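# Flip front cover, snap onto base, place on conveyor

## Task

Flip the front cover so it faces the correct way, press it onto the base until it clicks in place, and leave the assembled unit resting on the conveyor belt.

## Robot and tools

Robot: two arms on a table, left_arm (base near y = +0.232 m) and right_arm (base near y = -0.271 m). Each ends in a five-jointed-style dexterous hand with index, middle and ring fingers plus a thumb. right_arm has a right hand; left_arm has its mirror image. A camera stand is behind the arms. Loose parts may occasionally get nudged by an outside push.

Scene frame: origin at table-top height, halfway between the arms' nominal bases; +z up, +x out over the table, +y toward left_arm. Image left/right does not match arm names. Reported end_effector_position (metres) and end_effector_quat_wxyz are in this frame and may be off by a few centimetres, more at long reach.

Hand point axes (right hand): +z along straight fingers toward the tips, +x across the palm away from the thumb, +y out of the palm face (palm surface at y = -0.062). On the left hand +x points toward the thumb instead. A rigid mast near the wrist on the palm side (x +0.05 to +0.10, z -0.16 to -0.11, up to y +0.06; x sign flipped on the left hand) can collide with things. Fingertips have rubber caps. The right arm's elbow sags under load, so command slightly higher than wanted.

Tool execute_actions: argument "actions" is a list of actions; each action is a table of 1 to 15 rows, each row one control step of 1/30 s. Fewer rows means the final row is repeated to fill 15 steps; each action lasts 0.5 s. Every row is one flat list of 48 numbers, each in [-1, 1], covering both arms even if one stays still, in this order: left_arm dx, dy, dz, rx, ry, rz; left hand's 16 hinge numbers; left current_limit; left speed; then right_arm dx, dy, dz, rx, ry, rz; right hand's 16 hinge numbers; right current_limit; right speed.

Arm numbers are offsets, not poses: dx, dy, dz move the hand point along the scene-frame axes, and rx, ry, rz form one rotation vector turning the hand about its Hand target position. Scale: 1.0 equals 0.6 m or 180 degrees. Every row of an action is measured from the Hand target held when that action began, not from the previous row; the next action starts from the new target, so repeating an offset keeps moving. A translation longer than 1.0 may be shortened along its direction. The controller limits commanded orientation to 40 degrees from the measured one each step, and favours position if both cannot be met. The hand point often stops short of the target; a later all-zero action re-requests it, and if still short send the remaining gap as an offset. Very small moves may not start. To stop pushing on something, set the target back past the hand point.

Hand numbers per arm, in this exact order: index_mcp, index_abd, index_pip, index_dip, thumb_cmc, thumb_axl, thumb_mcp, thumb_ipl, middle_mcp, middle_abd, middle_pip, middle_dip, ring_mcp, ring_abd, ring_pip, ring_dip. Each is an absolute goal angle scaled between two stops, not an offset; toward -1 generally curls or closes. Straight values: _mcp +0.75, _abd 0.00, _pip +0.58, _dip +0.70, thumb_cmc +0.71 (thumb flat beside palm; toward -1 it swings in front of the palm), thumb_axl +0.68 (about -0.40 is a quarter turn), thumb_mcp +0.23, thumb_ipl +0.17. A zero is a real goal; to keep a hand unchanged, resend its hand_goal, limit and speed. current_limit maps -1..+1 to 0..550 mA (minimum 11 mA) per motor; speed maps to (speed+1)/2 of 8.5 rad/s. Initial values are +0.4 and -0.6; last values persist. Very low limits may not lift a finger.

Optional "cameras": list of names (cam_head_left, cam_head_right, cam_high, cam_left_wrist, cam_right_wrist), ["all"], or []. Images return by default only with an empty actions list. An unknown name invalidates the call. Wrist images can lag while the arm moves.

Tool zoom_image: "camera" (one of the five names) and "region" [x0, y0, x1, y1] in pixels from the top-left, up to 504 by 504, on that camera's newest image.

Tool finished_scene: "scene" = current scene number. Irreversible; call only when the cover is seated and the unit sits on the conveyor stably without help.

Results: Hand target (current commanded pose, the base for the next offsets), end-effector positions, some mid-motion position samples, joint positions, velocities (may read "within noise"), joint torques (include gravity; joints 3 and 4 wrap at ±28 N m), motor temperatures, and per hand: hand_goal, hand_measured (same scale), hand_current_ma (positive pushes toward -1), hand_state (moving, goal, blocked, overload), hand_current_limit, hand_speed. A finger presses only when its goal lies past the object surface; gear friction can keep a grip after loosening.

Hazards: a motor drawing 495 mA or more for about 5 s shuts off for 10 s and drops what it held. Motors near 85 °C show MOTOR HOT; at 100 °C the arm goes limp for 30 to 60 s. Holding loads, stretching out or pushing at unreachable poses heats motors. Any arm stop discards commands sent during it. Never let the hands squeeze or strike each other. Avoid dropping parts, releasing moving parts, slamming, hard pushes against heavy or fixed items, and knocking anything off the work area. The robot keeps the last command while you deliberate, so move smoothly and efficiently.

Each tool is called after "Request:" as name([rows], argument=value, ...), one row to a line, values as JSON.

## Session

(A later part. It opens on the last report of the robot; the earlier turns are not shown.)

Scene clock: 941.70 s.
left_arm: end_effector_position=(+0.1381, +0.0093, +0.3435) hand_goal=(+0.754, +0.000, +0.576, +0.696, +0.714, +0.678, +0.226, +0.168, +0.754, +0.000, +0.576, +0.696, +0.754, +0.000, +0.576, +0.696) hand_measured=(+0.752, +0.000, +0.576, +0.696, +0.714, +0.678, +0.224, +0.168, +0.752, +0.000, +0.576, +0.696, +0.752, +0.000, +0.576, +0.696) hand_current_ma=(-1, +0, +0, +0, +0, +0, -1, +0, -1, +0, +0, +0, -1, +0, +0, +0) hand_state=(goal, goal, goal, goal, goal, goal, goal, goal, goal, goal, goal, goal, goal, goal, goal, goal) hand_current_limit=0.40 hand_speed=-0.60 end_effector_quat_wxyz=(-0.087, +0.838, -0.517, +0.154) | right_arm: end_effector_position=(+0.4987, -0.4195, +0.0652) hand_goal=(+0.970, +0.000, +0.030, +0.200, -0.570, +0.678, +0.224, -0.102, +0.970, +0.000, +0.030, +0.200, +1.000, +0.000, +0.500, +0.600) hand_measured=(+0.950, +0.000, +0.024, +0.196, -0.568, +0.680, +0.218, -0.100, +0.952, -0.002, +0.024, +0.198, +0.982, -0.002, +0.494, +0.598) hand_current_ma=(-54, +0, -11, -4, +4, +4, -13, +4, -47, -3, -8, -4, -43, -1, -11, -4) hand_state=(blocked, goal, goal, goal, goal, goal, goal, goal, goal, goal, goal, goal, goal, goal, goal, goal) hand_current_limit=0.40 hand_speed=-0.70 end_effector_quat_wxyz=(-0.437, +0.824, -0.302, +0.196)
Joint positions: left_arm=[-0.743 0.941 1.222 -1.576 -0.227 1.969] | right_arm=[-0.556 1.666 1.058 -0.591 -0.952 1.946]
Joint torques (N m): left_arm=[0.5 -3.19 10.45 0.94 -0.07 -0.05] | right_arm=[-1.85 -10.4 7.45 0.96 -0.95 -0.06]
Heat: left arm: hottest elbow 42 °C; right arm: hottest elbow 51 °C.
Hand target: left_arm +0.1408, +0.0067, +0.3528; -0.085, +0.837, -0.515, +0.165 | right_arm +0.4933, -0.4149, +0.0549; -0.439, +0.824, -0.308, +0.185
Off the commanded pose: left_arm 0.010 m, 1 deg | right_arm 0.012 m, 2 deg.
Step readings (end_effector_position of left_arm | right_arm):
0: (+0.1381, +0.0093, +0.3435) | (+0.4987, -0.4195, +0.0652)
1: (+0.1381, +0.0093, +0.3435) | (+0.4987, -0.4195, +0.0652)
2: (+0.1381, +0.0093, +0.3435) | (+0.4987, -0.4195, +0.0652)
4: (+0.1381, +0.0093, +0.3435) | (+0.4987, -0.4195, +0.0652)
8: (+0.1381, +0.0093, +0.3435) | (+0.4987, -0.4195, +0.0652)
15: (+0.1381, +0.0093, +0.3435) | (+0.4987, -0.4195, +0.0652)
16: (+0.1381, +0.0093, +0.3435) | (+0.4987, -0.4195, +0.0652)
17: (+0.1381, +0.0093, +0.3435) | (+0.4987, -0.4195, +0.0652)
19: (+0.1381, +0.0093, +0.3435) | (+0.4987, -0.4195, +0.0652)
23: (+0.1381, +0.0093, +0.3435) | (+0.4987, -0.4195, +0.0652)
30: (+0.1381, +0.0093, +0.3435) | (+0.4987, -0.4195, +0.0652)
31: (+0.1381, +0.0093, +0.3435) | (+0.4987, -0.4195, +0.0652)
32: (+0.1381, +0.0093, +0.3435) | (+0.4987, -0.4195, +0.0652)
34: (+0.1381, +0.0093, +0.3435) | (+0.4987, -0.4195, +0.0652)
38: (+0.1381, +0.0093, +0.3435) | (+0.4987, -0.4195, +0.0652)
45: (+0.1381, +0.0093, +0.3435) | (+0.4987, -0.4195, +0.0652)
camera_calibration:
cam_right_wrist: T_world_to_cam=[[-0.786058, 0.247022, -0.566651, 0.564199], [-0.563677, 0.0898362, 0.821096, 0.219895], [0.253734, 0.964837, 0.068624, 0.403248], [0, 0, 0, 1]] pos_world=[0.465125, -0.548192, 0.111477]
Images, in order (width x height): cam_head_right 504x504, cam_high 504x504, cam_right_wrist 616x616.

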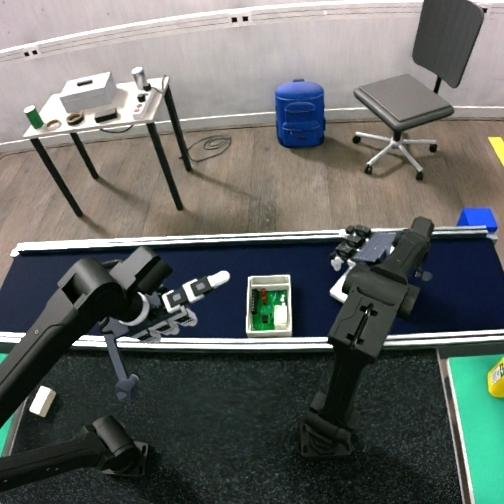

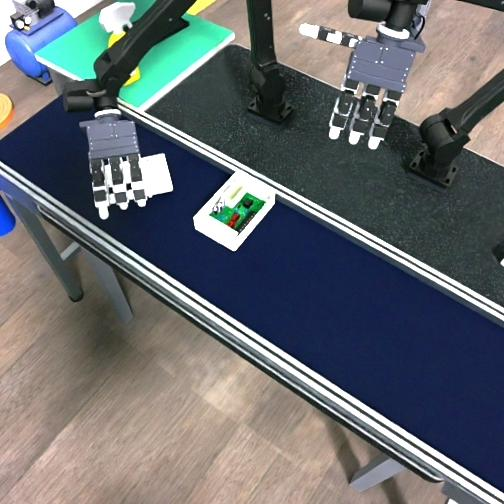

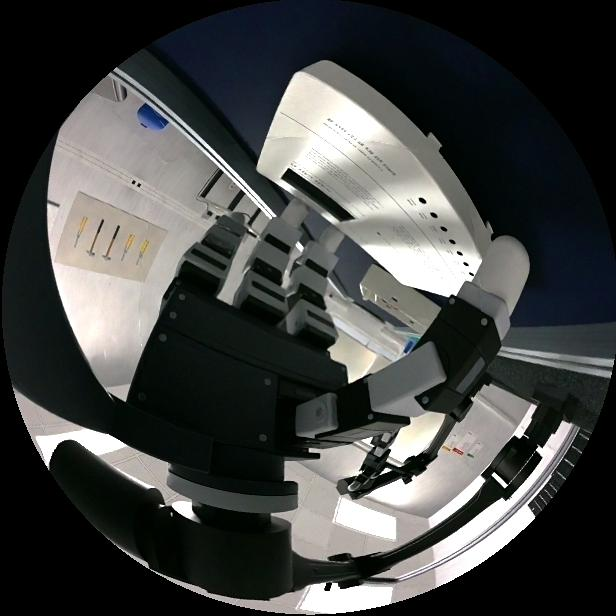

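Request:
execute_actions([
  [[0,0,0,0,0,0,0.754,0,0.576,0.696,0.714,0.678,0.226,0.168,0.754,0,0.576,0.696,0.754,0,0.576,0.696,0.4,-0.6,0,0,0.08,0,0,0,0.97,0,0.03,0.2,-0.571,0.678,0.2247,-0.1027,0.97,0,0.03,0.2,1.0,0,0.5,0.6,0.4,-0.6]],
  [[0,0,0,0,0,0,0.754,0,0.576,0.696,0.714,0.678,0.226,0.168,0.754,0,0.576,0.696,0.754,0,0.576,0.696,0.4,-0.6,0,0,0.09,0,0,0,0.97,0,0.03,0.2,-0.571,0.678,0.2247,-0.1027,0.97,0,0.03,0.2,1.0,0,0.5,0.6,0.4,-0.6]],
  [[0,0,0,0,0,0,0.754,0,0.576,0.696,0.714,0.678,0.226,0.168,0.754,0,0.576,0.696,0.754,0,0.576,0.696,0.4,-0.6,0.025,0.112,0.05,0,0,0.0528,0.97,0,0.03,0.2,-0.571,0.678,0.2247,-0.1027,0.97,0,0.03,0.2,1.0,0,0.5,0.6,0.4,-0.6]],
  [[0,0,0,0,0,0,0.754,0,0.576,0.696,0.714,0.678,0.226,0.168,0.754,0,0.576,0.696,0.754,0,0.576,0.696,0.4,-0.6,0.0115,0.115,0.05,0,0,0.0528,0.97,0,0.03,0.2,-0.571,0.678,0.2247,-0.1027,0.97,0,0.03,0.2,1.0,0,0.5,0.6,0.4,-0.6]],
  [[0,0,0,0,0,0,0.754,0,0.576,0.696,0.714,0.678,0.226,0.168,0.754,0,0.576,0.696,0.754,0,0.576,0.696,0.4,-0.6,-0.005,0.1155,0.05,0,0,0.0528,0.97,0,0.03,0.2,-0.571,0.678,0.2247,-0.1027,0.97,0,0.03,0.2,1.0,0,0.5,0.6,0.4,-0.6]],
  [[0,0,0,0,0,0,0.754,0,0.576,0.696,0.714,0.678,0.226,0.168,0.754,0,0.576,0.696,0.754,0,0.576,0.696,0.4,-0.6,-0.0155,0.112,0.05,0,0,0.0528,0.97,0,0.03,0.2,-0.571,0.678,0.2247,-0.1027,0.97,0,0.03,0.2,1.0,0,0.5,0.6,0.4,-0.6]],
], cameras=["cam_right_wrist","cam_high","cam_head_right"])

Scene clock: 973.50 s.
left_arm: end_effector_position=(+0.1381, +0.0093, +0.3435) hand_goal=(+0.754, +0.000, +0.576, +0.696, +0.714, +0.678, +0.226, +0.168, +0.754, +0.000, +0.576, +0.696, +0.754, +0.000, +0.576, +0.696) hand_measured=(+0.752, +0.000, +0.576, +0.696, +0.714, +0.678, +0.224, +0.168, +0.752, +0.000, +0.576, +0.696, +0.752, +0.000, +0.576, +0.696) hand_current_ma=(-1, +0, +0, +0, +0, +0, -1, +0, -1, +0, +0, +0, -1, +0, +0, +0) hand_state=(goal, goal, goal, goal, goal, goal, goal, goal, goal, goal, goal, goal, goal, goal, goal, goal) hand_current_limit=0.40 hand_speed=-0.60 end_effector_quat_wxyz=(-0.087, +0.838, -0.517, +0.154) | right_arm: end_effector_position=(+0.4843, -0.1395, +0.2633) hand_goal=(+0.970, +0.000, +0.030, +0.200, -0.570, +0.678, +0.224, -0.102, +0.970, +0.000, +0.030, +0.200, +1.000, +0.000, +0.500, +0.600) hand_measured=(+0.952, +0.000, +0.024, +0.198, -0.570, +0.680, +0.220, -0.100, +0.954, -0.002, +0.026, +0.198, +0.984, -0.002, +0.494, +0.598) hand_current_ma=(-45, +0, -9, -4, +1, +4, -7, +3, -38, -3, -7, -4, -42, -1, -11, -4) hand_state=(goal, goal, goal, goal, goal, goal, goal, goal, goal, goal, goal, goal, goal, goal, goal, goal) hand_current_limit=0.40 hand_speed=-0.60 end_effector_quat_wxyz=(-0.476, +0.879, -0.032, +0.015)
Joint positions: left_arm=[-0.743 0.941 1.222 -1.576 -0.227 1.969] | right_arm=[0.031 1.516 1.442 -1.294 -0.979 1.82]
Joint torques (N m): left_arm=[0.56 -3.19 10.44 0.92 -0.07 -0.05] | right_arm=[-2.61 -9.11 15.35 0.2 -0.88 -0.21]
Heat: left arm: hottest elbow 43 °C; right arm: hottest elbow 49 °C.
Hand target: left_arm +0.1408, +0.0067, +0.3528; -0.085, +0.837, -0.515, +0.165 | right_arm +0.5029, -0.1420, +0.2769; -0.475, +0.879, -0.023, +0.031
Off the commanded pose: left_arm 0.010 m, 1 deg | right_arm 0.023 m, 2 deg.
Step readings (end_effector_position of left_arm | right_arm):
0: (+0.1381, +0.0093, +0.3435) | (+0.4987, -0.4195, +0.0652)
1: (+0.1381, +0.0093, +0.3435) | (+0.4986, -0.4195, +0.0651)
2: (+0.1381, +0.0093, +0.3435) | (+0.4970, -0.4186, +0.0652)
4: (+0.1381, +0.0093, +0.3435) | (+0.4910, -0.4152, +0.0668)
8: (+0.1381, +0.0093, +0.3435) | (+0.4829, -0.4105, +0.0782)
15: (+0.1381, +0.0093, +0.3435) | (+0.4796, -0.4087, +0.0880)
16: (+0.1381, +0.0093, +0.3435) | (+0.4789, -0.4083, +0.0880)
17: (+0.1381, +0.0093, +0.3435) | (+0.4772, -0.4073, +0.0891)
19: (+0.1381, +0.0093, +0.3435) | (+0.4726, -0.4046, +0.0944)
23: (+0.1381, +0.0093, +0.3435) | (+0.4721, -0.4043, +0.1185)
30: (+0.1381, +0.0093, +0.3435) | (+0.4809, -0.4093, +0.1438)
31: (+0.1381, +0.0093, +0.3435) | (+0.4803, -0.4086, +0.1437)
32: (+0.1381, +0.0093, +0.3435) | (+0.4792, -0.4037, +0.1440)
34: (+0.1381, +0.0093, +0.3435) | (+0.4769, -0.3927, +0.1454)
38: (+0.1381, +0.0093, +0.3435) | (+0.4831, -0.3543, +0.1540)
45: (+0.1381, +0.0093, +0.3435) | (+0.4912, -0.3335, +0.1650)
46: (+0.1381, +0.0093, +0.3435) | (+0.4913, -0.3340, +0.1655)
47: (+0.1381, +0.0093, +0.3435) | (+0.4904, -0.3314, +0.1667)
49: (+0.1381, +0.0093, +0.3435) | (+0.4890, -0.3249, +0.1709)
53: (+0.1381, +0.0093, +0.3435) | (+0.4929, -0.2905, +0.1847)
60: (+0.1381, +0.0093, +0.3435) | (+0.4978, -0.2675, +0.1968)
61: (+0.1381, +0.0093, +0.3435) | (+0.4976, -0.2678, +0.1970)
62: (+0.1381, +0.0093, +0.3435) | (+0.4963, -0.2653, +0.1983)
64: (+0.1381, +0.0093, +0.3435) | (+0.4937, -0.2590, +0.2024)
68: (+0.1381, +0.0093, +0.3435) | (+0.4938, -0.2248, +0.2157)
75: (+0.1381, +0.0093, +0.3435) | (+0.4943, -0.2010, +0.2258)
76: (+0.1381, +0.0093, +0.3435) | (+0.4941, -0.2012, +0.2262)
77: (+0.1381, +0.0093, +0.3435) | (+0.4926, -0.1988, +0.2278)
79: (+0.1381, +0.0093, +0.3435) | (+0.4896, -0.1932, +0.2332)
83: (+0.1381, +0.0093, +0.3435) | (+0.4869, -0.1599, +0.2509)
90: (+0.1381, +0.0093, +0.3435) | (+0.4841, -0.1363, +0.2632)
camera_calibration:
cam_right_wrist: T_world_to_cam=[[-0.807042, -0.289858, -0.514457, 0.517448], [-0.44462, -0.275034, 0.852449, -0.0928676], [-0.388582, 0.9167, 0.0930873, 0.421089], [0, 0, 0, 1]] pos_world=[0.539939, -0.261568, 0.306172]
Images, in order (width x height): cam_head_right 504x504, cam_high 504x504, cam_right_wrist 616x616.

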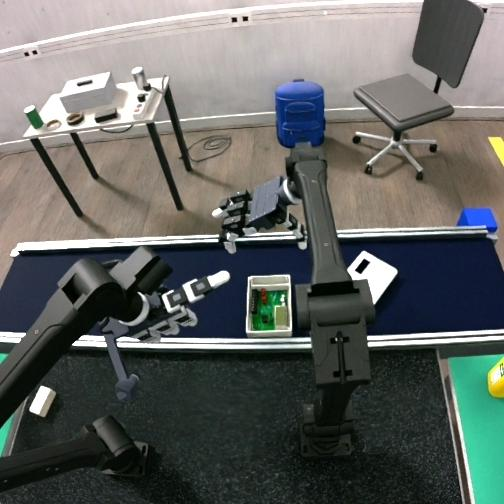

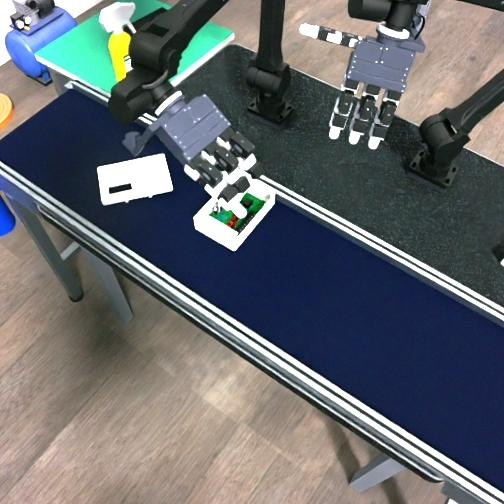

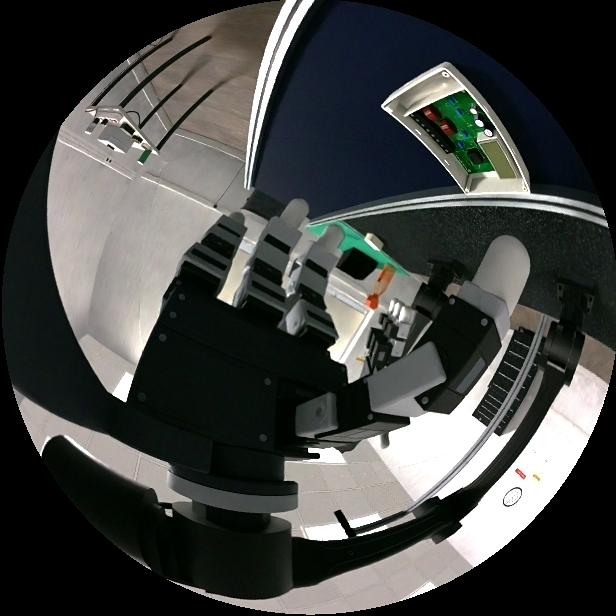

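Request:
execute_actions([
  [[0,0,0,0,0,0,0.754,0,0.576,0.696,0.714,0.678,0.226,0.168,0.754,0,0.576,0.696,0.754,0,0.576,0.696,0.4,-0.6,0,0,0,-0.0527,-0.0462,0.0939,0.75,0.3,0.58,0.7,0.71,0.678,0.23,0.17,0.95,0,-0.737,-0.174,0.75,-0.3,0.58,0.7,0.4,-0.6]],
  [[0,0,0,0,0,0,0.754,0,0.576,0.696,0.714,0.678,0.226,0.168,0.754,0,0.576,0.696,0.754,0,0.576,0.696,0.4,-0.6,0,0,0,-0.0527,-0.0462,0.0939,0.75,0.55,0.58,0.7,0.71,0.678,0.23,0.17,0.95,0,-0.737,-0.174,0.75,-0.55,0.58,0.7,0.4,-0.6]],
  [[0,0,0,0,0,0,0.754,0,0.576,0.696,0.714,0.678,0.226,0.168,0.754,0,0.576,0.696,0.754,0,0.576,0.696,0.4,-0.6,0,0,0,-0.0527,-0.0462,0.0939,0.75,0.55,0.58,0.7,0.71,0.678,0.23,0.17,0.95,0,-0.737,-0.174,0.75,-0.55,0.58,0.7,0.4,-0.6]],
  [[0,0,0,0,0,0,0.754,0,0.576,0.696,0.714,0.678,0.226,0.168,0.754,0,0.576,0.696,0.754,0,0.576,0.696,0.4,-0.6,0,0,0,-0.0527,-0.0462,0.0939,0.75,0.55,0.58,0.7,0.71,0.678,0.23,0.17,0.95,0,-0.737,-0.174,0.75,-0.55,0.58,0.7,0.4,-0.6]],
  [[0,0,0,0,0,0,0.754,0,0.576,0.696,0.714,0.678,0.226,0.168,0.754,0,0.576,0.696,0.754,0,0.576,0.696,0.4,-0.6,0,0,0,-0.0527,-0.0462,0.0939,0.75,0.55,0.58,0.7,0.71,0.678,0.23,0.17,0.95,0,-0.737,-0.174,0.75,-0.55,0.58,0.7,0.4,-0.6]],
  [[0,0,0,0,0,0,0.754,0,0.576,0.696,0.714,0.678,0.226,0.168,0.754,0,0.576,0.696,0.754,0,0.576,0.696,0.4,-0.6,0,0,-0.02,0,0,0,0.75,0.55,0.58,0.7,0.71,0.678,0.23,0.17,0.95,0,-0.737,-0.174,0.75,-0.55,0.58,0.7,0.4,-0.6]],
], cameras=["cam_right_wrist","cam_high","cam_head_right"])

Scene clock: 988.27 s.
left_arm: end_effector_position=(+0.1381, +0.0093, +0.3435) hand_goal=(+0.754, +0.000, +0.576, +0.696, +0.714, +0.678, +0.226, +0.168, +0.754, +0.000, +0.576, +0.696, +0.754, +0.000, +0.576, +0.696) hand_measured=(+0.752, +0.000, +0.576, +0.696, +0.714, +0.678, +0.224, +0.168, +0.752, +0.000, +0.576, +0.696, +0.752, +0.000, +0.576, +0.696) hand_current_ma=(-1, +0, +0, +0, +0, +0, -1, +0, -1, +0, +0, +0, -1, +0, +0, +0) hand_state=(goal, goal, goal, goal, goal, goal, goal, goal, goal, goal, goal, goal, goal, goal, goal, goal) hand_current_limit=0.40 hand_speed=-0.60 end_effector_quat_wxyz=(-0.087, +0.838, -0.517, +0.154) | right_arm: end_effector_position=(+0.5045, -0.1423, +0.2698) hand_goal=(+0.750, +0.550, +0.580, +0.700, +0.710, +0.678, +0.230, +0.170, +0.950, +0.000, -0.736, -0.174, +0.750, -0.550, +0.580, +0.700) hand_measured=(+0.748, +0.546, +0.578, +0.698, +0.706, +0.680, +0.224, +0.166, +0.948, -0.002, -0.732, -0.170, +0.746, -0.546, +0.578, +0.698) hand_current_ma=(-5, -7, -4, -4, -5, +3, -14, -8, -4, -3, +8, +5, -6, +6, -4, -3) hand_state=(goal, goal, goal, goal, goal, goal, goal, goal, goal, goal, goal, goal, goal, goal, goal, goal) hand_current_limit=0.40 hand_speed=-0.60 end_effector_quat_wxyz=(-0.001, +0.712, +0.702, +0.001)
Joint positions: left_arm=[-0.743 0.941 1.222 -1.576 -0.227 1.969] | right_arm=[0.342 1.414 1.374 -1.529 -0.004 0.391]
Joint torques (N m): left_arm=[0.5 -3.25 10.45 0.91 -0.07 -0.05] | right_arm=[-2.02 -9.17 8.31 0.66 0.21 -0.24]
Heat: left arm: hottest elbow 43 °C; right arm: hottest elbow 51 °C.
Hand target: left_arm +0.1408, +0.0067, +0.3528; -0.085, +0.837, -0.515, +0.165 | right_arm +0.5029, -0.1421, +0.2649; +0.000, +0.707, +0.707, +0.000
Off the commanded pose: left_arm 0.010 m, 1 deg | right_arm 0.005 m, 1 deg.
Step readings (end_effector_position of left_arm | right_arm):
0: (+0.1381, +0.0093, +0.3435) | (+0.4843, -0.1395, +0.2632)
1: (+0.1381, +0.0093, +0.3435) | (+0.4845, -0.1404, +0.2630)
2: (+0.1381, +0.0093, +0.3435) | (+0.4847, -0.1441, +0.2621)
4: (+0.1381, +0.0093, +0.3435) | (+0.4837, -0.1506, +0.2609)
8: (+0.1381, +0.0093, +0.3435) | (+0.4811, -0.1493, +0.2653)
15: (+0.1381, +0.0093, +0.3435) | (+0.4831, -0.1418, +0.2679)
16: (+0.1381, +0.0093, +0.3435) | (+0.4838, -0.1431, +0.2668)
17: (+0.1381, +0.0093, +0.3435) | (+0.4848, -0.1474, +0.2649)
19: (+0.1381, +0.0093, +0.3435) | (+0.4851, -0.1560, +0.2614)
23: (+0.1381, +0.0093, +0.3435) | (+0.4824, -0.1523, +0.2609)
30: (+0.1381, +0.0093, +0.3435) | (+0.4826, -0.1431, +0.2661)
31: (+0.1381, +0.0093, +0.3435) | (+0.4837, -0.1444, +0.2664)
32: (+0.1381, +0.0093, +0.3435) | (+0.4855, -0.1490, +0.2659)
34: (+0.1381, +0.0093, +0.3435) | (+0.4896, -0.1574, +0.2645)
38: (+0.1381, +0.0093, +0.3435) | (+0.4934, -0.1527, +0.2646)
45: (+0.1381, +0.0093, +0.3435) | (+0.4961, -0.1426, +0.2651)
46: (+0.1381, +0.0093, +0.3435) | (+0.4973, -0.1441, +0.2653)
47: (+0.1381, +0.0093, +0.3435) | (+0.4998, -0.1479, +0.2660)
49: (+0.1381, +0.0093, +0.3435) | (+0.5053, -0.1552, +0.2698)
53: (+0.1381, +0.0093, +0.3435) | (+0.5041, -0.1514, +0.2771)
60: (+0.1381, +0.0093, +0.3435) | (+0.5025, -0.1428, +0.2830)
61: (+0.1381, +0.0093, +0.3435) | (+0.5037, -0.1439, +0.2829)
62: (+0.1381, +0.0093, +0.3435) | (+0.5056, -0.1472, +0.2826)
64: (+0.1381, +0.0093, +0.3435) | (+0.5075, -0.1536, +0.2807)
68: (+0.1381, +0.0093, +0.3435) | (+0.5025, -0.1531, +0.2755)
75: (+0.1381, +0.0093, +0.3435) | (+0.5039, -0.1446, +0.2808)
76: (+0.1381, +0.0093, +0.3435) | (+0.5042, -0.1441, +0.2812)
77: (+0.1381, +0.0093, +0.3435) | (+0.5047, -0.1437, +0.2810)
79: (+0.1381, +0.0093, +0.3435) | (+0.5049, -0.1431, +0.2781)
83: (+0.1381, +0.0093, +0.3435) | (+0.5037, -0.1430, +0.2709)
90: (+0.1381, +0.0093, +0.3435) | (+0.5044, -0.1424, +0.2698)
camera_calibration:
cam_right_wrist: T_world_to_cam=[[0.613402, -0.789763, 0.0036039, -0.391182], [-0.550477, -0.42427, 0.719006, -0.0219853], [-0.566315, -0.443024, -0.694994, 0.539632], [0, 0, 0, 1]] pos_world=[0.533451, -0.0791989, 0.392259]
Images, in order (width x height): cam_head_right 504x504, cam_high 504x504, cam_right_wrist 616x616.

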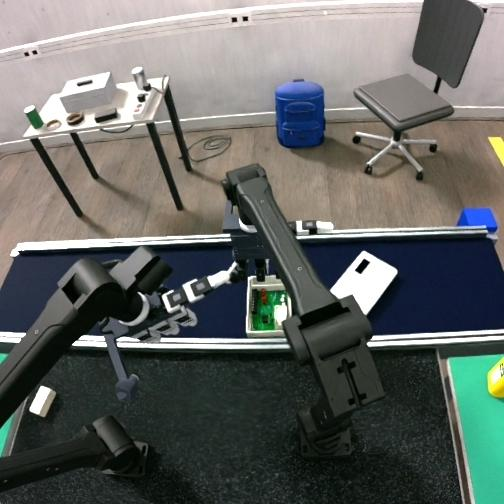

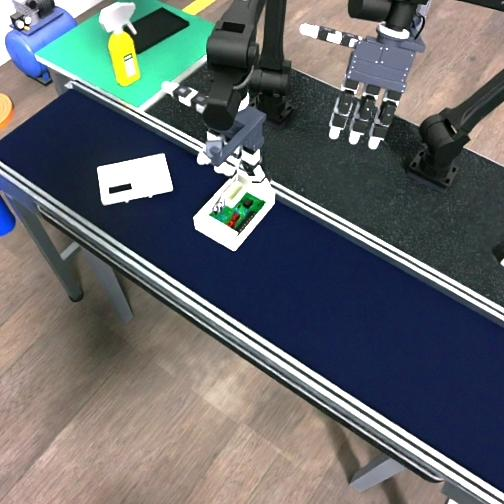

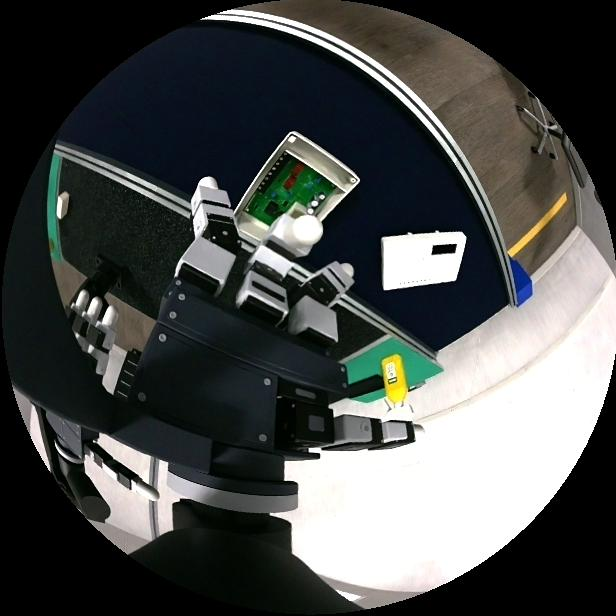

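Request:
zoom_image(camera="cam_right_wrist", region=[150, 100, 400, 300])

Scaled by 2.016 from the camera's 616x616 image, which has a finer 880x880 frame.

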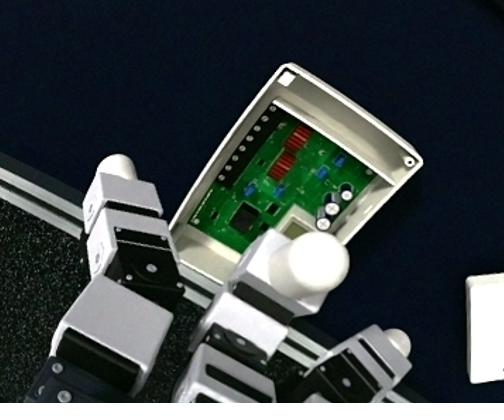

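Request:
execute_actions([
  [[0,0,0,0,0,0,0.754,0,0.576,0.696,0.714,0.678,0.226,0.168,0.754,0,0.576,0.696,0.754,0,0.576,0.696,0.4,-0.6,0.01,0.0033,-0.08,0,0,0,0.75,0.55,0.58,0.7,0.71,0.678,0.23,0.17,0.95,0,-0.737,-0.174,0.75,-0.55,0.58,0.7,0.4,-0.6]],
  [[0,0,0,0,0,0,0.754,0,0.576,0.696,0.714,0.678,0.226,0.168,0.754,0,0.576,0.696,0.754,0,0.576,0.696,0.4,-0.6,0,0,-0.07,0,0,0,0.75,0.55,0.58,0.7,0.71,0.678,0.23,0.17,0.95,0,-0.737,-0.174,0.75,-0.55,0.58,0.7,0.4,-0.6]],
  [[0,0,0,0,0,0,0.754,0,0.576,0.696,0.714,0.678,0.226,0.168,0.754,0,0.576,0.696,0.754,0,0.576,0.696,0.4,-0.6,0,0,-0.05,0,0,0,0.75,0.55,0.58,0.7,0.71,0.678,0.23,0.17,0.95,0,-0.737,-0.174,0.75,-0.55,0.58,0.7,0.4,-0.6]],
], cameras=["cam_right_wrist","cam_high","cam_head_right"])

Request:
zoom_image(camera="cam_right_wrist", region=[150, 100, 400, 300])

Request:
zoom_image(camera="cam_high", region=[160, 110, 310, 260])

Scene clock: 1009.00 s.
left_arm: end_effector_position=(+0.1381, +0.0093, +0.3435) hand_goal=(+0.754, +0.000, +0.576, +0.696, +0.714, +0.678, +0.226, +0.168, +0.754, +0.000, +0.576, +0.696, +0.754, +0.000, +0.576, +0.696) hand_measured=(+0.752, +0.000, +0.576, +0.696, +0.714, +0.678, +0.224, +0.168, +0.752, +0.000, +0.576, +0.696, +0.752, +0.000, +0.576, +0.696) hand_current_ma=(-1, +0, +0, +0, +0, +0, -1, +0, -1, +0, +0, +0, -1, +0, +0, +0) hand_state=(goal, goal, goal, goal, goal, goal, goal, goal, goal, goal, goal, goal, goal, goal, goal, goal) hand_current_limit=0.40 hand_speed=-0.60 end_effector_quat_wxyz=(-0.087, +0.838, -0.517, +0.154) | right_arm: end_effector_position=(+0.5104, -0.1398, +0.1569) hand_goal=(+0.750, +0.550, +0.580, +0.700, +0.710, +0.678, +0.230, +0.170, +0.950, +0.000, -0.736, -0.174, +0.750, -0.550, +0.580, +0.700) hand_measured=(+0.748, +0.546, +0.578, +0.698, +0.708, +0.680, +0.224, +0.166, +0.948, -0.002, -0.732, -0.170, +0.748, -0.546, +0.578, +0.698) hand_current_ma=(-4, -7, -4, -4, -4, +3, -14, -8, -4, -3, +8, +4, -4, +6, -4, -3) hand_state=(goal, goal, goal, goal, goal, goal, goal, goal, goal, goal, goal, goal, goal, goal, goal, goal) hand_current_limit=0.40 hand_speed=-0.60 end_effector_quat_wxyz=(+0.002, +0.711, +0.703, +0.009)
Joint positions: left_arm=[-0.743 0.941 1.222 -1.576 -0.227 1.969] | right_arm=[0.342 1.477 1.135 -1.212 -0.004 0.39]
Joint torques (N m): left_arm=[0.5 -3.31 10.44 0.91 -0.07 -0.05] | right_arm=[-2.08 -8 8.01 0.76 0.21 -0.23]
Heat: left arm: hottest elbow 43 °C; right arm: hottest elbow 49 °C.
Hand target: left_arm +0.1408, +0.0067, +0.3528; -0.085, +0.837, -0.515, +0.165 | right_arm +0.5090, -0.1401, +0.1449; +0.000, +0.707, +0.707, +0.000
Off the commanded pose: left_arm 0.010 m, 1 deg | right_arm 0.012 m, 1 deg.
Step readings (end_effector_position of left_arm | right_arm):
0: (+0.1381, +0.0093, +0.3435) | (+0.5045, -0.1422, +0.2698)
1: (+0.1381, +0.0093, +0.3435) | (+0.5046, -0.1422, +0.2693)
2: (+0.1381, +0.0093, +0.3435) | (+0.5056, -0.1418, +0.2677)
4: (+0.1381, +0.0093, +0.3435) | (+0.5073, -0.1411, +0.2582)
8: (+0.1381, +0.0093, +0.3435) | (+0.5044, -0.1422, +0.2352)
15: (+0.1381, +0.0093, +0.3435) | (+0.5081, -0.1407, +0.2280)
16: (+0.1381, +0.0093, +0.3435) | (+0.5084, -0.1406, +0.2277)
17: (+0.1381, +0.0093, +0.3435) | (+0.5094, -0.1402, +0.2261)
19: (+0.1381, +0.0093, +0.3435) | (+0.5108, -0.1396, +0.2179)
23: (+0.1381, +0.0093, +0.3435) | (+0.5064, -0.1414, +0.1953)
30: (+0.1381, +0.0093, +0.3435) | (+0.5088, -0.1404, +0.1854)
31: (+0.1381, +0.0093, +0.3435) | (+0.5092, -0.1402, +0.1854)
32: (+0.1381, +0.0093, +0.3435) | (+0.5100, -0.1400, +0.1845)
34: (+0.1381, +0.0093, +0.3435) | (+0.5115, -0.1393, +0.1799)
38: (+0.1381, +0.0093, +0.3435) | (+0.5091, -0.1403, +0.1652)
45: (+0.1381, +0.0093, +0.3435) | (+0.5100, -0.1400, +0.1568)
camera_calibration:
cam_right_wrist: T_world_to_cam=[[0.614531, -0.788852, 0.00796639, -0.393612], [-0.560165, -0.429224, 0.708506, 0.069398], [-0.555488, -0.439862, -0.705659, 0.462202], [0, 0, 0, 1]] pos_world=[0.537508, -0.0774092, 0.280124]
Images, in order (width x height): cam_head_right 504x504, cam_high 504x504, cam_right_wrist 616x616.

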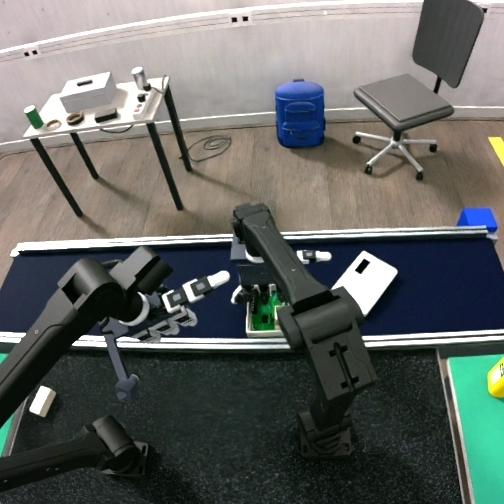

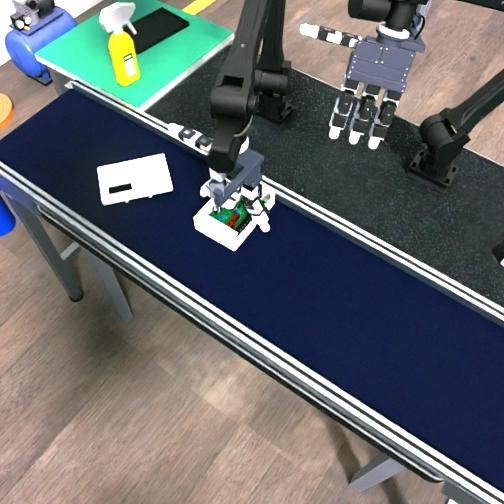

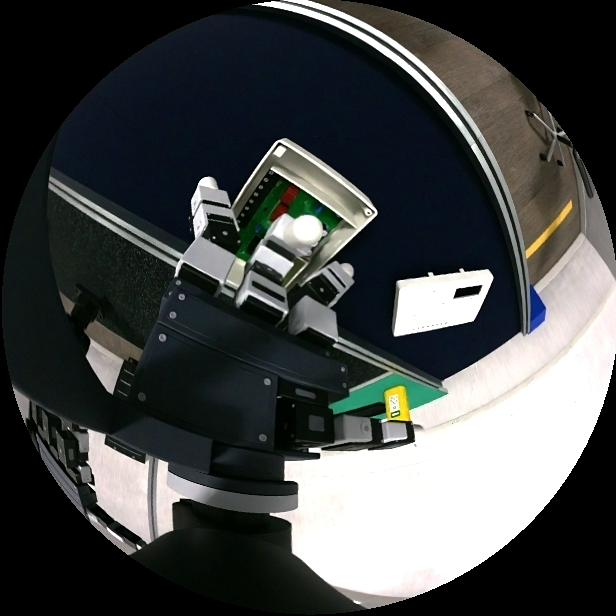

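Scaled by 2.016 from the camera's 616x616 image, which has a finer 880x880 frame.

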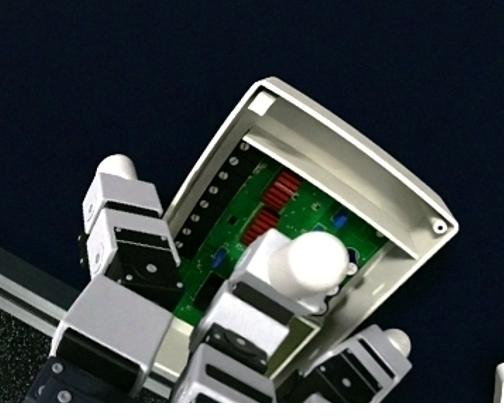

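Scaled by 3.360.

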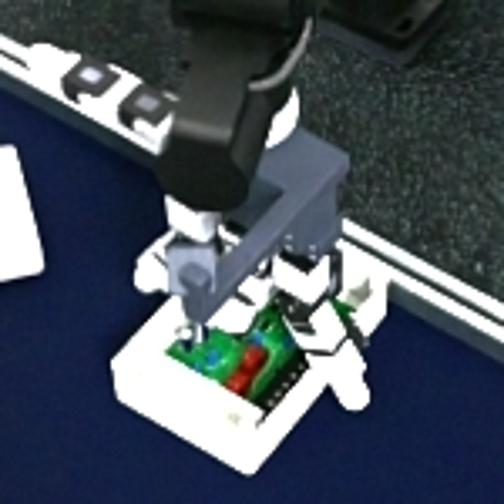

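Request:
execute_actions([
  [[0,0,0,0,0,0,0.754,0,0.576,0.696,0.714,0.678,0.226,0.168,0.754,0,0.576,0.696,0.754,0,0.576,0.696,0.4,-0.6,0,0,-0.012,0,0,0,0.75,0.45,0.58,0.7,0.71,0.678,0.23,0.17,0.95,0,-0.737,-0.174,0.75,-0.45,0.58,0.7,0.0,-0.7]],
  [[0,0,0,0,0,0,0.754,0,0.576,0.696,0.714,0.678,0.226,0.168,0.754,0,0.576,0.696,0.754,0,0.576,0.696,0.4,-0.6,0,0,0,0,0,0,0.75,0.32,0.58,0.7,0.71,0.678,0.23,0.17,0.95,0,-0.737,-0.174,0.75,-0.32,0.58,0.7,0.0,-0.7]],
], cameras=["cam_right_wrist","cam_high","cam_head_right"])

Request:
zoom_image(camera="cam_right_wrist", region=[150, 100, 400, 300])

Scene clock: 1014.80 s.
left_arm: end_effector_position=(+0.1381, +0.0093, +0.3435) hand_goal=(+0.754, +0.000, +0.576, +0.696, +0.714, +0.678, +0.226, +0.168, +0.754, +0.000, +0.576, +0.696, +0.754, +0.000, +0.576, +0.696) hand_measured=(+0.752, +0.000, +0.576, +0.696, +0.714, +0.678, +0.224, +0.168, +0.752, +0.000, +0.576, +0.696, +0.752, +0.000, +0.576, +0.696) hand_current_ma=(-1, +0, +0, +0, +0, +0, -1, +0, -1, +0, +0, +0, -1, +0, +0, +0) hand_state=(goal, goal, goal, goal, goal, goal, goal, goal, goal, goal, goal, goal, goal, goal, goal, goal) hand_current_limit=0.40 hand_speed=-0.60 end_effector_quat_wxyz=(-0.087, +0.838, -0.517, +0.154) | right_arm: end_effector_position=(+0.5116, -0.1396, +0.1532) hand_goal=(+0.750, +0.320, +0.580, +0.700, +0.710, +0.678, +0.230, +0.170, +0.950, +0.000, -0.736, -0.174, +0.750, -0.320, +0.580, +0.700) hand_measured=(+0.748, +0.400, +0.578, +0.698, +0.708, +0.680, +0.224, +0.166, +0.948, -0.002, -0.732, -0.170, +0.748, -0.394, +0.578, +0.698) hand_current_ma=(-2, +233, -2, -3, -4, +3, -14, -8, -4, -3, +8, +4, -4, -207, -2, -3) hand_state=(goal, blocked, goal, goal, goal, goal, goal, goal, goal, goal, goal, goal, goal, blocked, goal, goal) hand_current_limit=0.00 hand_speed=-0.70 end_effector_quat_wxyz=(+0.004, +0.711, +0.703, +0.012)
Joint positions: left_arm=[-0.743 0.941 1.222 -1.576 -0.227 1.969] | right_arm=[0.342 1.48 1.126 -1.193 -0.002 0.389]
Joint torques (N m): left_arm=[0.5 -3.25 10.45 0.92 -0.07 -0.05] | right_arm=[-2.08 -7.65 7.71 0.76 0.13 -0.23]
Heat: left arm: hottest elbow 43 °C; right arm: hottest elbow 49 °C.
Hand target: left_arm +0.1408, +0.0067, +0.3528; -0.085, +0.837, -0.515, +0.165 | right_arm +0.5090, -0.1400, +0.1378; +0.000, +0.707, +0.707, +0.000
Off the commanded pose: left_arm 0.010 m, 1 deg | right_arm 0.016 m, 2 deg.
Step readings (end_effector_position of left_arm | right_arm):
0: (+0.1381, +0.0093, +0.3435) | (+0.5104, -0.1398, +0.1569)
1: (+0.1381, +0.0093, +0.3435) | (+0.5105, -0.1397, +0.1569)
2: (+0.1381, +0.0093, +0.3435) | (+0.5109, -0.1396, +0.1570)
4: (+0.1381, +0.0093, +0.3435) | (+0.5117, -0.1393, +0.1567)
8: (+0.1381, +0.0093, +0.3435) | (+0.5114, -0.1394, +0.1546)
15: (+0.1381, +0.0093, +0.3435) | (+0.5114, -0.1394, +0.1531)
16: (+0.1381, +0.0093, +0.3435) | (+0.5114, -0.1394, +0.1531)
17: (+0.1381, +0.0093, +0.3435) | (+0.5115, -0.1394, +0.1531)
19: (+0.1381, +0.0093, +0.3435) | (+0.5116, -0.1396, +0.1532)
23: (+0.1381, +0.0093, +0.3435) | (+0.5116, -0.1396, +0.1532)
30: (+0.1381, +0.0093, +0.3435) | (+0.5116, -0.1396, +0.1532)
camera_calibration:
cam_right_wrist: T_world_to_cam=[[0.614701, -0.788671, 0.0118507, -0.394769], [-0.565324, -0.430045, 0.703896, 0.0759146], [-0.550046, -0.439385, -0.710204, 0.458334], [0, 0, 0, 1]] pos_world=[0.537686, -0.0773107, 0.276753]
Images, in order (width x height): cam_head_right 504x504, cam_high 504x504, cam_right_wrist 616x616.

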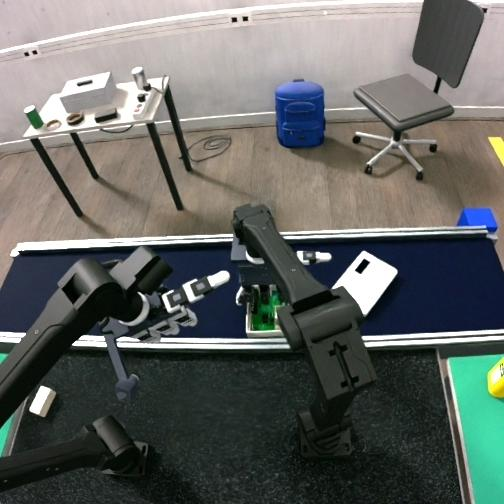

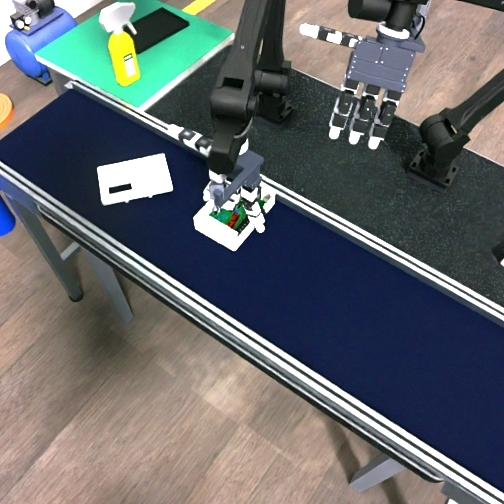

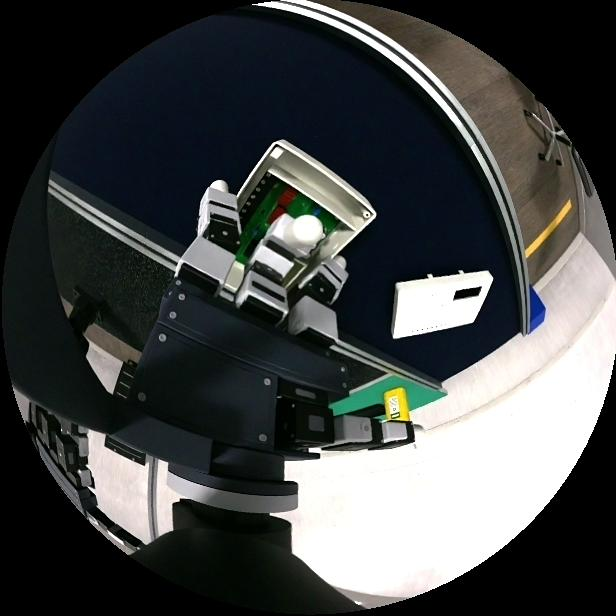

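Scaled by 2.016 from the camera's 616x616 image, which has a finer 880x880 frame.

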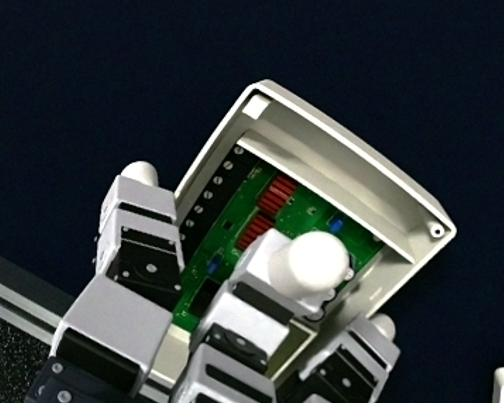

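Request:
execute_actions([
  [[0.0708,0.0693,0,0,0,0.0667,0.754,0,0.576,0.696,0.714,0.678,0.226,0.168,0.754,0,0.576,0.696,0.754,0,0.576,0.696,0.4,-0.6,0.022,0.0342,0,0,0,0.0833,0.75,0.32,0.58,0.7,0.71,0.678,0.23,0.17,0.95,0,-0.737,-0.174,0.75,-0.32,0.58,0.7,0.0,-0.7]],
  [[0.055,0.0823,0,0,0,0.0667,0.754,0,0.576,0.696,0.714,0.678,0.226,0.168,0.754,0,0.576,0.696,0.754,0,0.576,0.696,0.4,-0.6,0.0132,0.0342,0,0,0,0.0833,0.75,0.32,0.58,0.7,0.71,0.678,0.23,0.17,0.95,0,-0.737,-0.174,0.75,-0.32,0.58,0.7,0.0,-0.7]],
  [[0.0365,0.0918,0,0,0,0.0667,0.754,0,0.576,0.696,0.714,0.678,0.226,0.168,0.754,0,0.576,0.696,0.754,0,0.576,0.696,0.4,-0.6,0.0042,0.0322,0,0,0,0.0833,0.75,0.32,0.58,0.7,0.71,0.678,0.23,0.17,0.95,0,-0.737,-0.174,0.75,-0.32,0.58,0.7,0.0,-0.7]],
], cameras=["cam_right_wrist","cam_high","cam_head_right"])

Request:
zoom_image(camera="cam_right_wrist", region=[150, 100, 400, 300])

Scene clock: 1030.73 s.
left_arm: end_effector_position=(+0.2356, +0.1504, +0.3436) hand_goal=(+0.754, +0.000, +0.576, +0.696, +0.714, +0.678, +0.226, +0.168, +0.754, +0.000, +0.576, +0.696, +0.754, +0.000, +0.576, +0.696) hand_measured=(+0.748, +0.000, +0.576, +0.696, +0.710, +0.678, +0.224, +0.168, +0.748, +0.000, +0.576, +0.696, +0.748, +0.000, +0.576, +0.696) hand_current_ma=(-3, +0, +0, +0, -2, +0, -1, +0, -3, +0, +0, +0, -3, +0, +0, +0) hand_state=(goal, goal, goal, goal, goal, goal, goal, goal, goal, goal, goal, goal, goal, goal, goal, goal) hand_current_limit=0.40 hand_speed=-0.60 end_effector_quat_wxyz=(-0.131, +0.956, -0.233, +0.121) | right_arm: end_effector_position=(+0.5222, -0.0827, +0.1529) hand_goal=(+0.750, +0.320, +0.580, +0.700, +0.710, +0.678, +0.230, +0.170, +0.950, +0.000, -0.736, -0.174, +0.750, -0.320, +0.580, +0.700) hand_measured=(+0.782, +0.400, +0.598, +0.700, +0.708, +0.680, +0.224, +0.166, +0.948, -0.002, -0.732, -0.170, +0.740, -0.394, +0.574, +0.698) hand_current_ma=(+94, +233, +39, +0, -2, +3, -14, -8, -4, -3, +8, +4, -23, -207, -10, -3) hand_state=(blocked, blocked, goal, goal, goal, goal, goal, goal, goal, goal, goal, goal, goal, blocked, goal, goal) hand_current_limit=0.00 hand_speed=-0.70 end_effector_quat_wxyz=(+0.011, +0.393, +0.920, +0.007)
Joint positions: left_arm=[-0.136 0.941 1.222 -1.576 -0.233 1.951] | right_arm=[0.31 1.515 1.162 -1.193 0.006 -0.418]
Joint torques (N m): left_arm=[1.32 -3.37 10.39 0.8 0.03 0.05] | right_arm=[-2.78 -5.6 11.38 0.51 -0.17 -0.4]
Heat: left arm: hottest elbow 43 °C; right arm: hottest elbow 48 °C.
Hand target: left_arm +0.2383, +0.1529, +0.3528; -0.132, +0.955, -0.231, +0.130 | right_arm +0.5326, -0.0797, +0.1377; +0.000, +0.383, +0.924, +0.000
Off the commanded pose: left_arm 0.010 m, 1 deg | right_arm 0.019 m, 2 deg.
Step readings (end_effector_position of left_arm | right_arm):
0: (+0.1381, +0.0093, +0.3435) | (+0.5116, -0.1396, +0.1532)
1: (+0.1382, +0.0094, +0.3435) | (+0.5117, -0.1393, +0.1532)
2: (+0.1403, +0.0110, +0.3435) | (+0.5121, -0.1383, +0.1531)
4: (+0.1500, +0.0189, +0.3434) | (+0.5132, -0.1343, +0.1529)
8: (+0.1740, +0.0423, +0.3432) | (+0.5145, -0.1268, +0.1528)
15: (+0.1790, +0.0480, +0.3434) | (+0.5154, -0.1210, +0.1529)
16: (+0.1794, +0.0484, +0.3434) | (+0.5155, -0.1204, +0.1529)
17: (+0.1811, +0.0504, +0.3435) | (+0.5156, -0.1189, +0.1527)
19: (+0.1898, +0.0611, +0.3435) | (+0.5158, -0.1150, +0.1524)
23: (+0.2090, +0.0898, +0.3432) | (+0.5164, -0.1082, +0.1526)
30: (+0.2127, +0.0962, +0.3435) | (+0.5181, -0.1026, +0.1526)
31: (+0.2129, +0.0966, +0.3435) | (+0.5182, -0.1018, +0.1527)
32: (+0.2142, +0.0990, +0.3436) | (+0.5181, -0.1002, +0.1525)
34: (+0.2205, +0.1112, +0.3436) | (+0.5188, -0.0959, +0.1527)
38: (+0.2333, +0.1434, +0.3433) | (+0.5206, -0.0892, +0.1528)
45: (+0.2356, +0.1504, +0.3435) | (+0.5221, -0.0844, +0.1529)
camera_calibration:
cam_right_wrist: T_world_to_cam=[[0.99053, -0.133482, 0.0321339, -0.501544], [-0.116052, -0.688955, 0.715453, -0.151221], [-0.0733611, -0.712407, -0.697922, 0.215628], [0, 0, 0, 1]] pos_world=[0.495063, -0.0175168, 0.274799]
Images, in order (width x height): cam_head_right 504x504, cam_high 504x504, cam_right_wrist 616x616.

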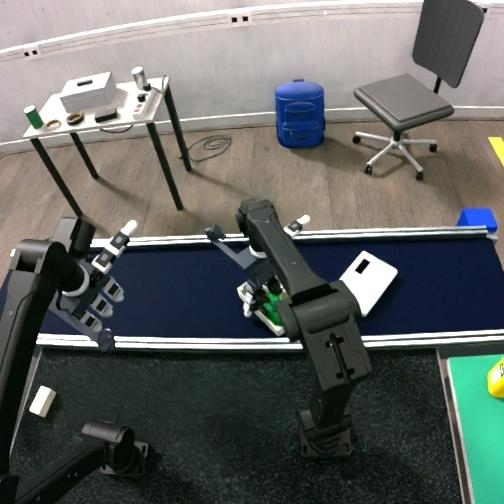

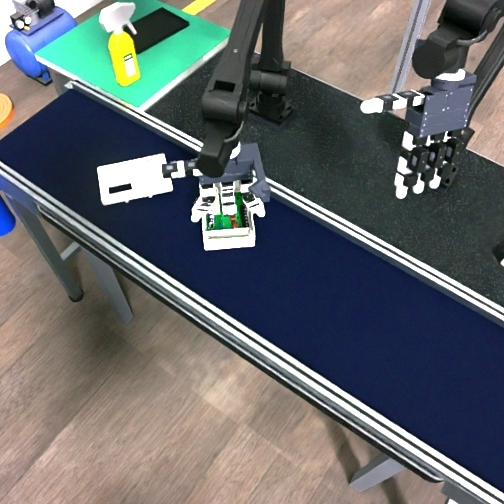

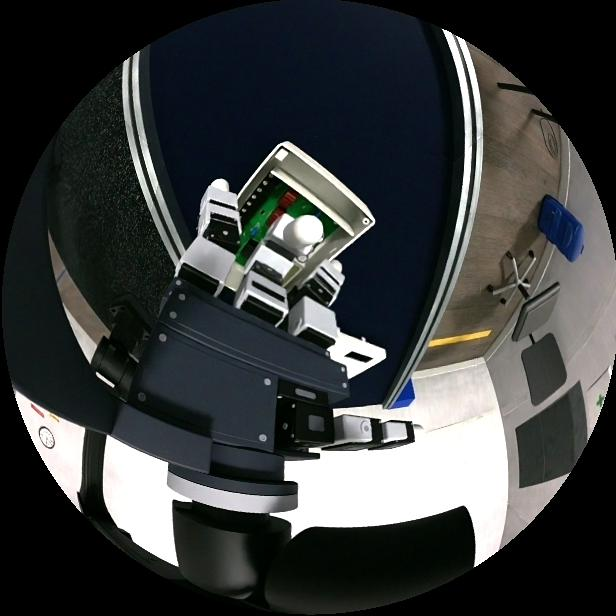

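Scaled by 2.016 from the camera's 616x616 image, which has a finer 880x880 frame.

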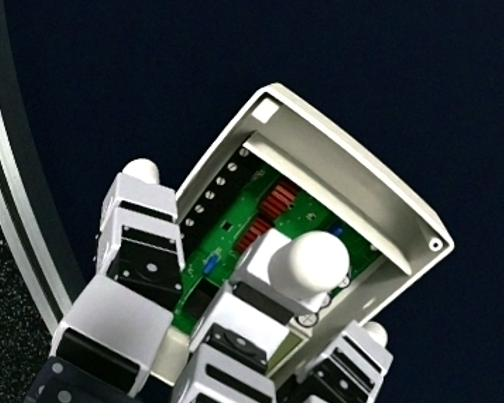

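Request:
execute_actions([
  [[0,0,0,0,0,0,0.754,0,0.576,0.696,0.714,0.678,0.226,0.168,0.754,0,0.576,0.696,0.754,0,0.576,0.696,0.4,-0.6,-0.0202,0.028,0,0,0,0.0833,0.75,0.32,0.58,0.7,0.71,0.678,0.23,0.17,0.95,0,-0.737,-0.174,0.75,-0.32,0.58,0.7,0.0,-0.7]],
  [[0,0,0,0,0,0,0.754,0,0.576,0.696,0.714,0.678,0.226,0.168,0.754,0,0.576,0.696,0.754,0,0.576,0.696,0.4,-0.6,-0.0268,0.0217,0,0,0,0.0833,0.75,0.32,0.58,0.7,0.71,0.678,0.23,0.17,0.95,0,-0.737,-0.174,0.75,-0.32,0.58,0.7,0.0,-0.7]],
  [[0,0,0,0,0,0,0.754,0,0.576,0.696,0.714,0.678,0.226,0.168,0.754,0,0.576,0.696,0.754,0,0.576,0.696,0.4,-0.6,-0.0315,0.014,0,0,0,0.0833,0.75,0.32,0.58,0.7,0.71,0.678,0.23,0.17,0.95,0,-0.737,-0.174,0.75,-0.32,0.58,0.7,0.0,-0.7]],
  [[0,0,0,0,0,0,0.754,0,0.576,0.696,0.714,0.678,0.226,0.168,0.754,0,0.576,0.696,0.754,0,0.576,0.696,0.4,-0.6,-0.0342,0.0053,0,0,0,0.0833,0.75,0.32,0.58,0.7,0.71,0.678,0.23,0.17,0.95,0,-0.737,-0.174,0.75,-0.32,0.58,0.7,0.0,-0.7]],
], cameras=["cam_right_wrist","cam_high","cam_head_right"])

Request:
zoom_image(camera="cam_right_wrist", region=[150, 100, 400, 300])

Scene clock: 1039.23 s.
left_arm: end_effector_position=(+0.2356, +0.1504, +0.3436) hand_goal=(+0.754, +0.000, +0.576, +0.696, +0.714, +0.678, +0.226, +0.168, +0.754, +0.000, +0.576, +0.696, +0.754, +0.000, +0.576, +0.696) hand_measured=(+0.748, +0.000, +0.576, +0.696, +0.710, +0.678, +0.224, +0.168, +0.748, +0.000, +0.576, +0.696, +0.748, +0.000, +0.576, +0.696) hand_current_ma=(-3, +0, +0, +0, -2, +0, -1, +0, -3, +0, +0, +0, -3, +0, +0, +0) hand_state=(goal, goal, goal, goal, goal, goal, goal, goal, goal, goal, goal, goal, goal, goal, goal, goal) hand_current_limit=0.40 hand_speed=-0.60 end_effector_quat_wxyz=(-0.131, +0.956, -0.233, +0.121) | right_arm: end_effector_position=(+0.4593, -0.0422, +0.1518) hand_goal=(+0.750, +0.320, +0.580, +0.700, +0.710, +0.678, +0.230, +0.170, +0.950, +0.000, -0.736, -0.174, +0.750, -0.320, +0.580, +0.700) hand_measured=(+0.784, +0.400, +0.598, +0.700, +0.708, +0.680, +0.224, +0.166, +0.948, -0.002, -0.732, -0.170, +0.740, -0.390, +0.574, +0.698) hand_current_ma=(+98, +233, +41, +0, -2, +3, -14, -8, -4, -3, +8, +4, -24, -194, -10, -3) hand_state=(blocked, blocked, goal, goal, goal, goal, goal, goal, goal, goal, goal, goal, goal, blocked, goal, goal) hand_current_limit=0.00 hand_speed=-0.70 end_effector_quat_wxyz=(+0.016, -0.117, +0.993, -0.002)
Joint positions: left_arm=[-0.136 0.941 1.222 -1.576 -0.233 1.951] | right_arm=[0.291 1.534 1.187 -1.193 0.01 -1.478]
Joint torques (N m): left_arm=[1.26 -3.37 10.39 0.8 0.03 0.04] | right_arm=[-2.26 -6.01 11.14 0.39 -0.44 -0.39]
Heat: left arm: hottest elbow 43 °C; right arm: hottest elbow 49 °C.
Hand target: left_arm +0.2383, +0.1529, +0.3528; -0.132, +0.955, -0.231, +0.130 | right_arm +0.4650, -0.0384, +0.1377; +0.000, -0.130, +0.991, +0.000
Off the commanded pose: left_arm 0.010 m, 1 deg | right_arm 0.016 m, 2 deg.
Step readings (end_effector_position of left_arm | right_arm):
0: (+0.2356, +0.1504, +0.3436) | (+0.5221, -0.0826, +0.1529)
1: (+0.2356, +0.1504, +0.3436) | (+0.5220, -0.0825, +0.1529)
2: (+0.2356, +0.1504, +0.3436) | (+0.5214, -0.0814, +0.1529)
4: (+0.2356, +0.1504, +0.3436) | (+0.5193, -0.0780, +0.1528)
8: (+0.2356, +0.1504, +0.3436) | (+0.5151, -0.0727, +0.1527)
15: (+0.2356, +0.1504, +0.3436) | (+0.5122, -0.0684, +0.1526)
16: (+0.2356, +0.1504, +0.3436) | (+0.5118, -0.0679, +0.1528)
17: (+0.2356, +0.1504, +0.3436) | (+0.5106, -0.0666, +0.1528)
19: (+0.2356, +0.1504, +0.3436) | (+0.5071, -0.0632, +0.1526)
23: (+0.2356, +0.1504, +0.3436) | (+0.5015, -0.0589, +0.1526)
30: (+0.2356, +0.1504, +0.3436) | (+0.4979, -0.0556, +0.1528)
31: (+0.2356, +0.1504, +0.3436) | (+0.4974, -0.0553, +0.1527)
32: (+0.2356, +0.1504, +0.3436) | (+0.4960, -0.0545, +0.1527)
34: (+0.2356, +0.1504, +0.3436) | (+0.4919, -0.0524, +0.1525)
38: (+0.2356, +0.1504, +0.3436) | (+0.4848, -0.0494, +0.1524)
45: (+0.2356, +0.1504, +0.3436) | (+0.4804, -0.0468, +0.1523)
46: (+0.2356, +0.1504, +0.3436) | (+0.4798, -0.0465, +0.1522)
47: (+0.2356, +0.1504, +0.3436) | (+0.4783, -0.0461, +0.1524)
49: (+0.2356, +0.1504, +0.3436) | (+0.4736, -0.0452, +0.1522)
53: (+0.2356, +0.1504, +0.3436) | (+0.4660, -0.0438, +0.1520)
60: (+0.2356, +0.1504, +0.3436) | (+0.4609, -0.0426, +0.1519)
camera_calibration:
cam_right_wrist: T_world_to_cam=[[0.61419, 0.78869, 0.0271878, -0.221326], [0.519885, -0.430298, 0.737946, -0.414388], [0.593709, -0.439104, -0.674312, -0.0593986], [0, 0, 0, 1]] pos_world=[0.386636, -0.0298347, 0.27176]
Images, in order (width x height): cam_head_right 504x504, cam_high 504x504, cam_right_wrist 616x616.

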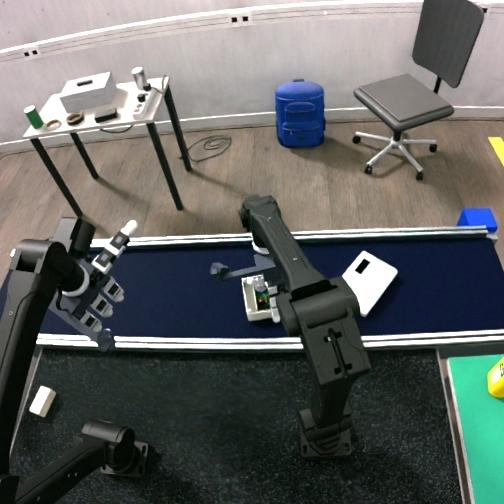

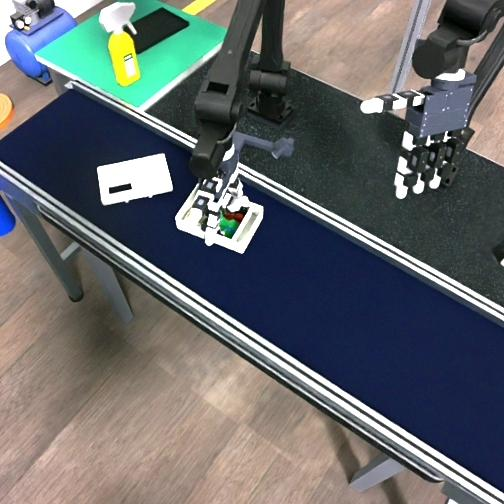

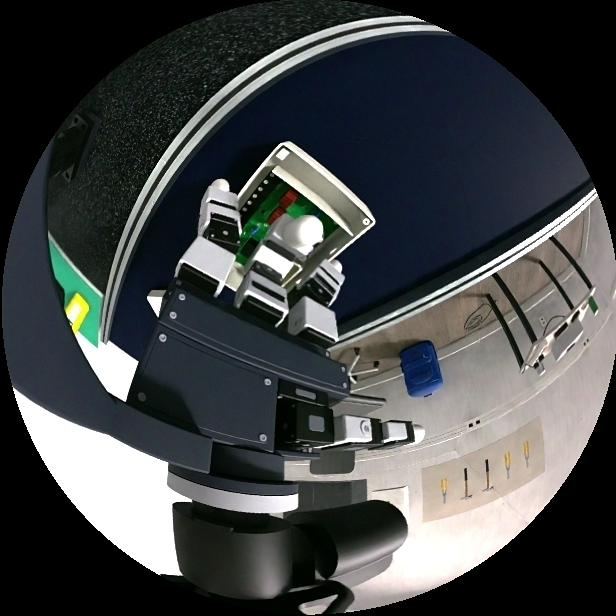

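Scaled by 2.016 from the camera's 616x616 image, which has a finer 880x880 frame.

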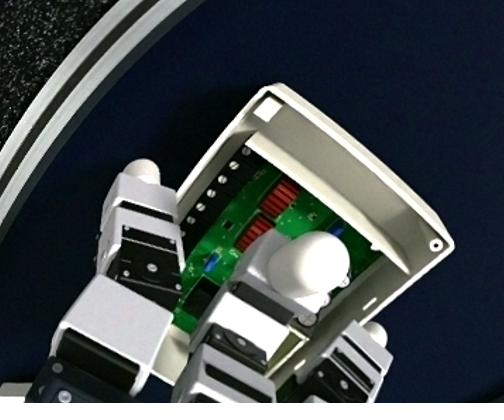

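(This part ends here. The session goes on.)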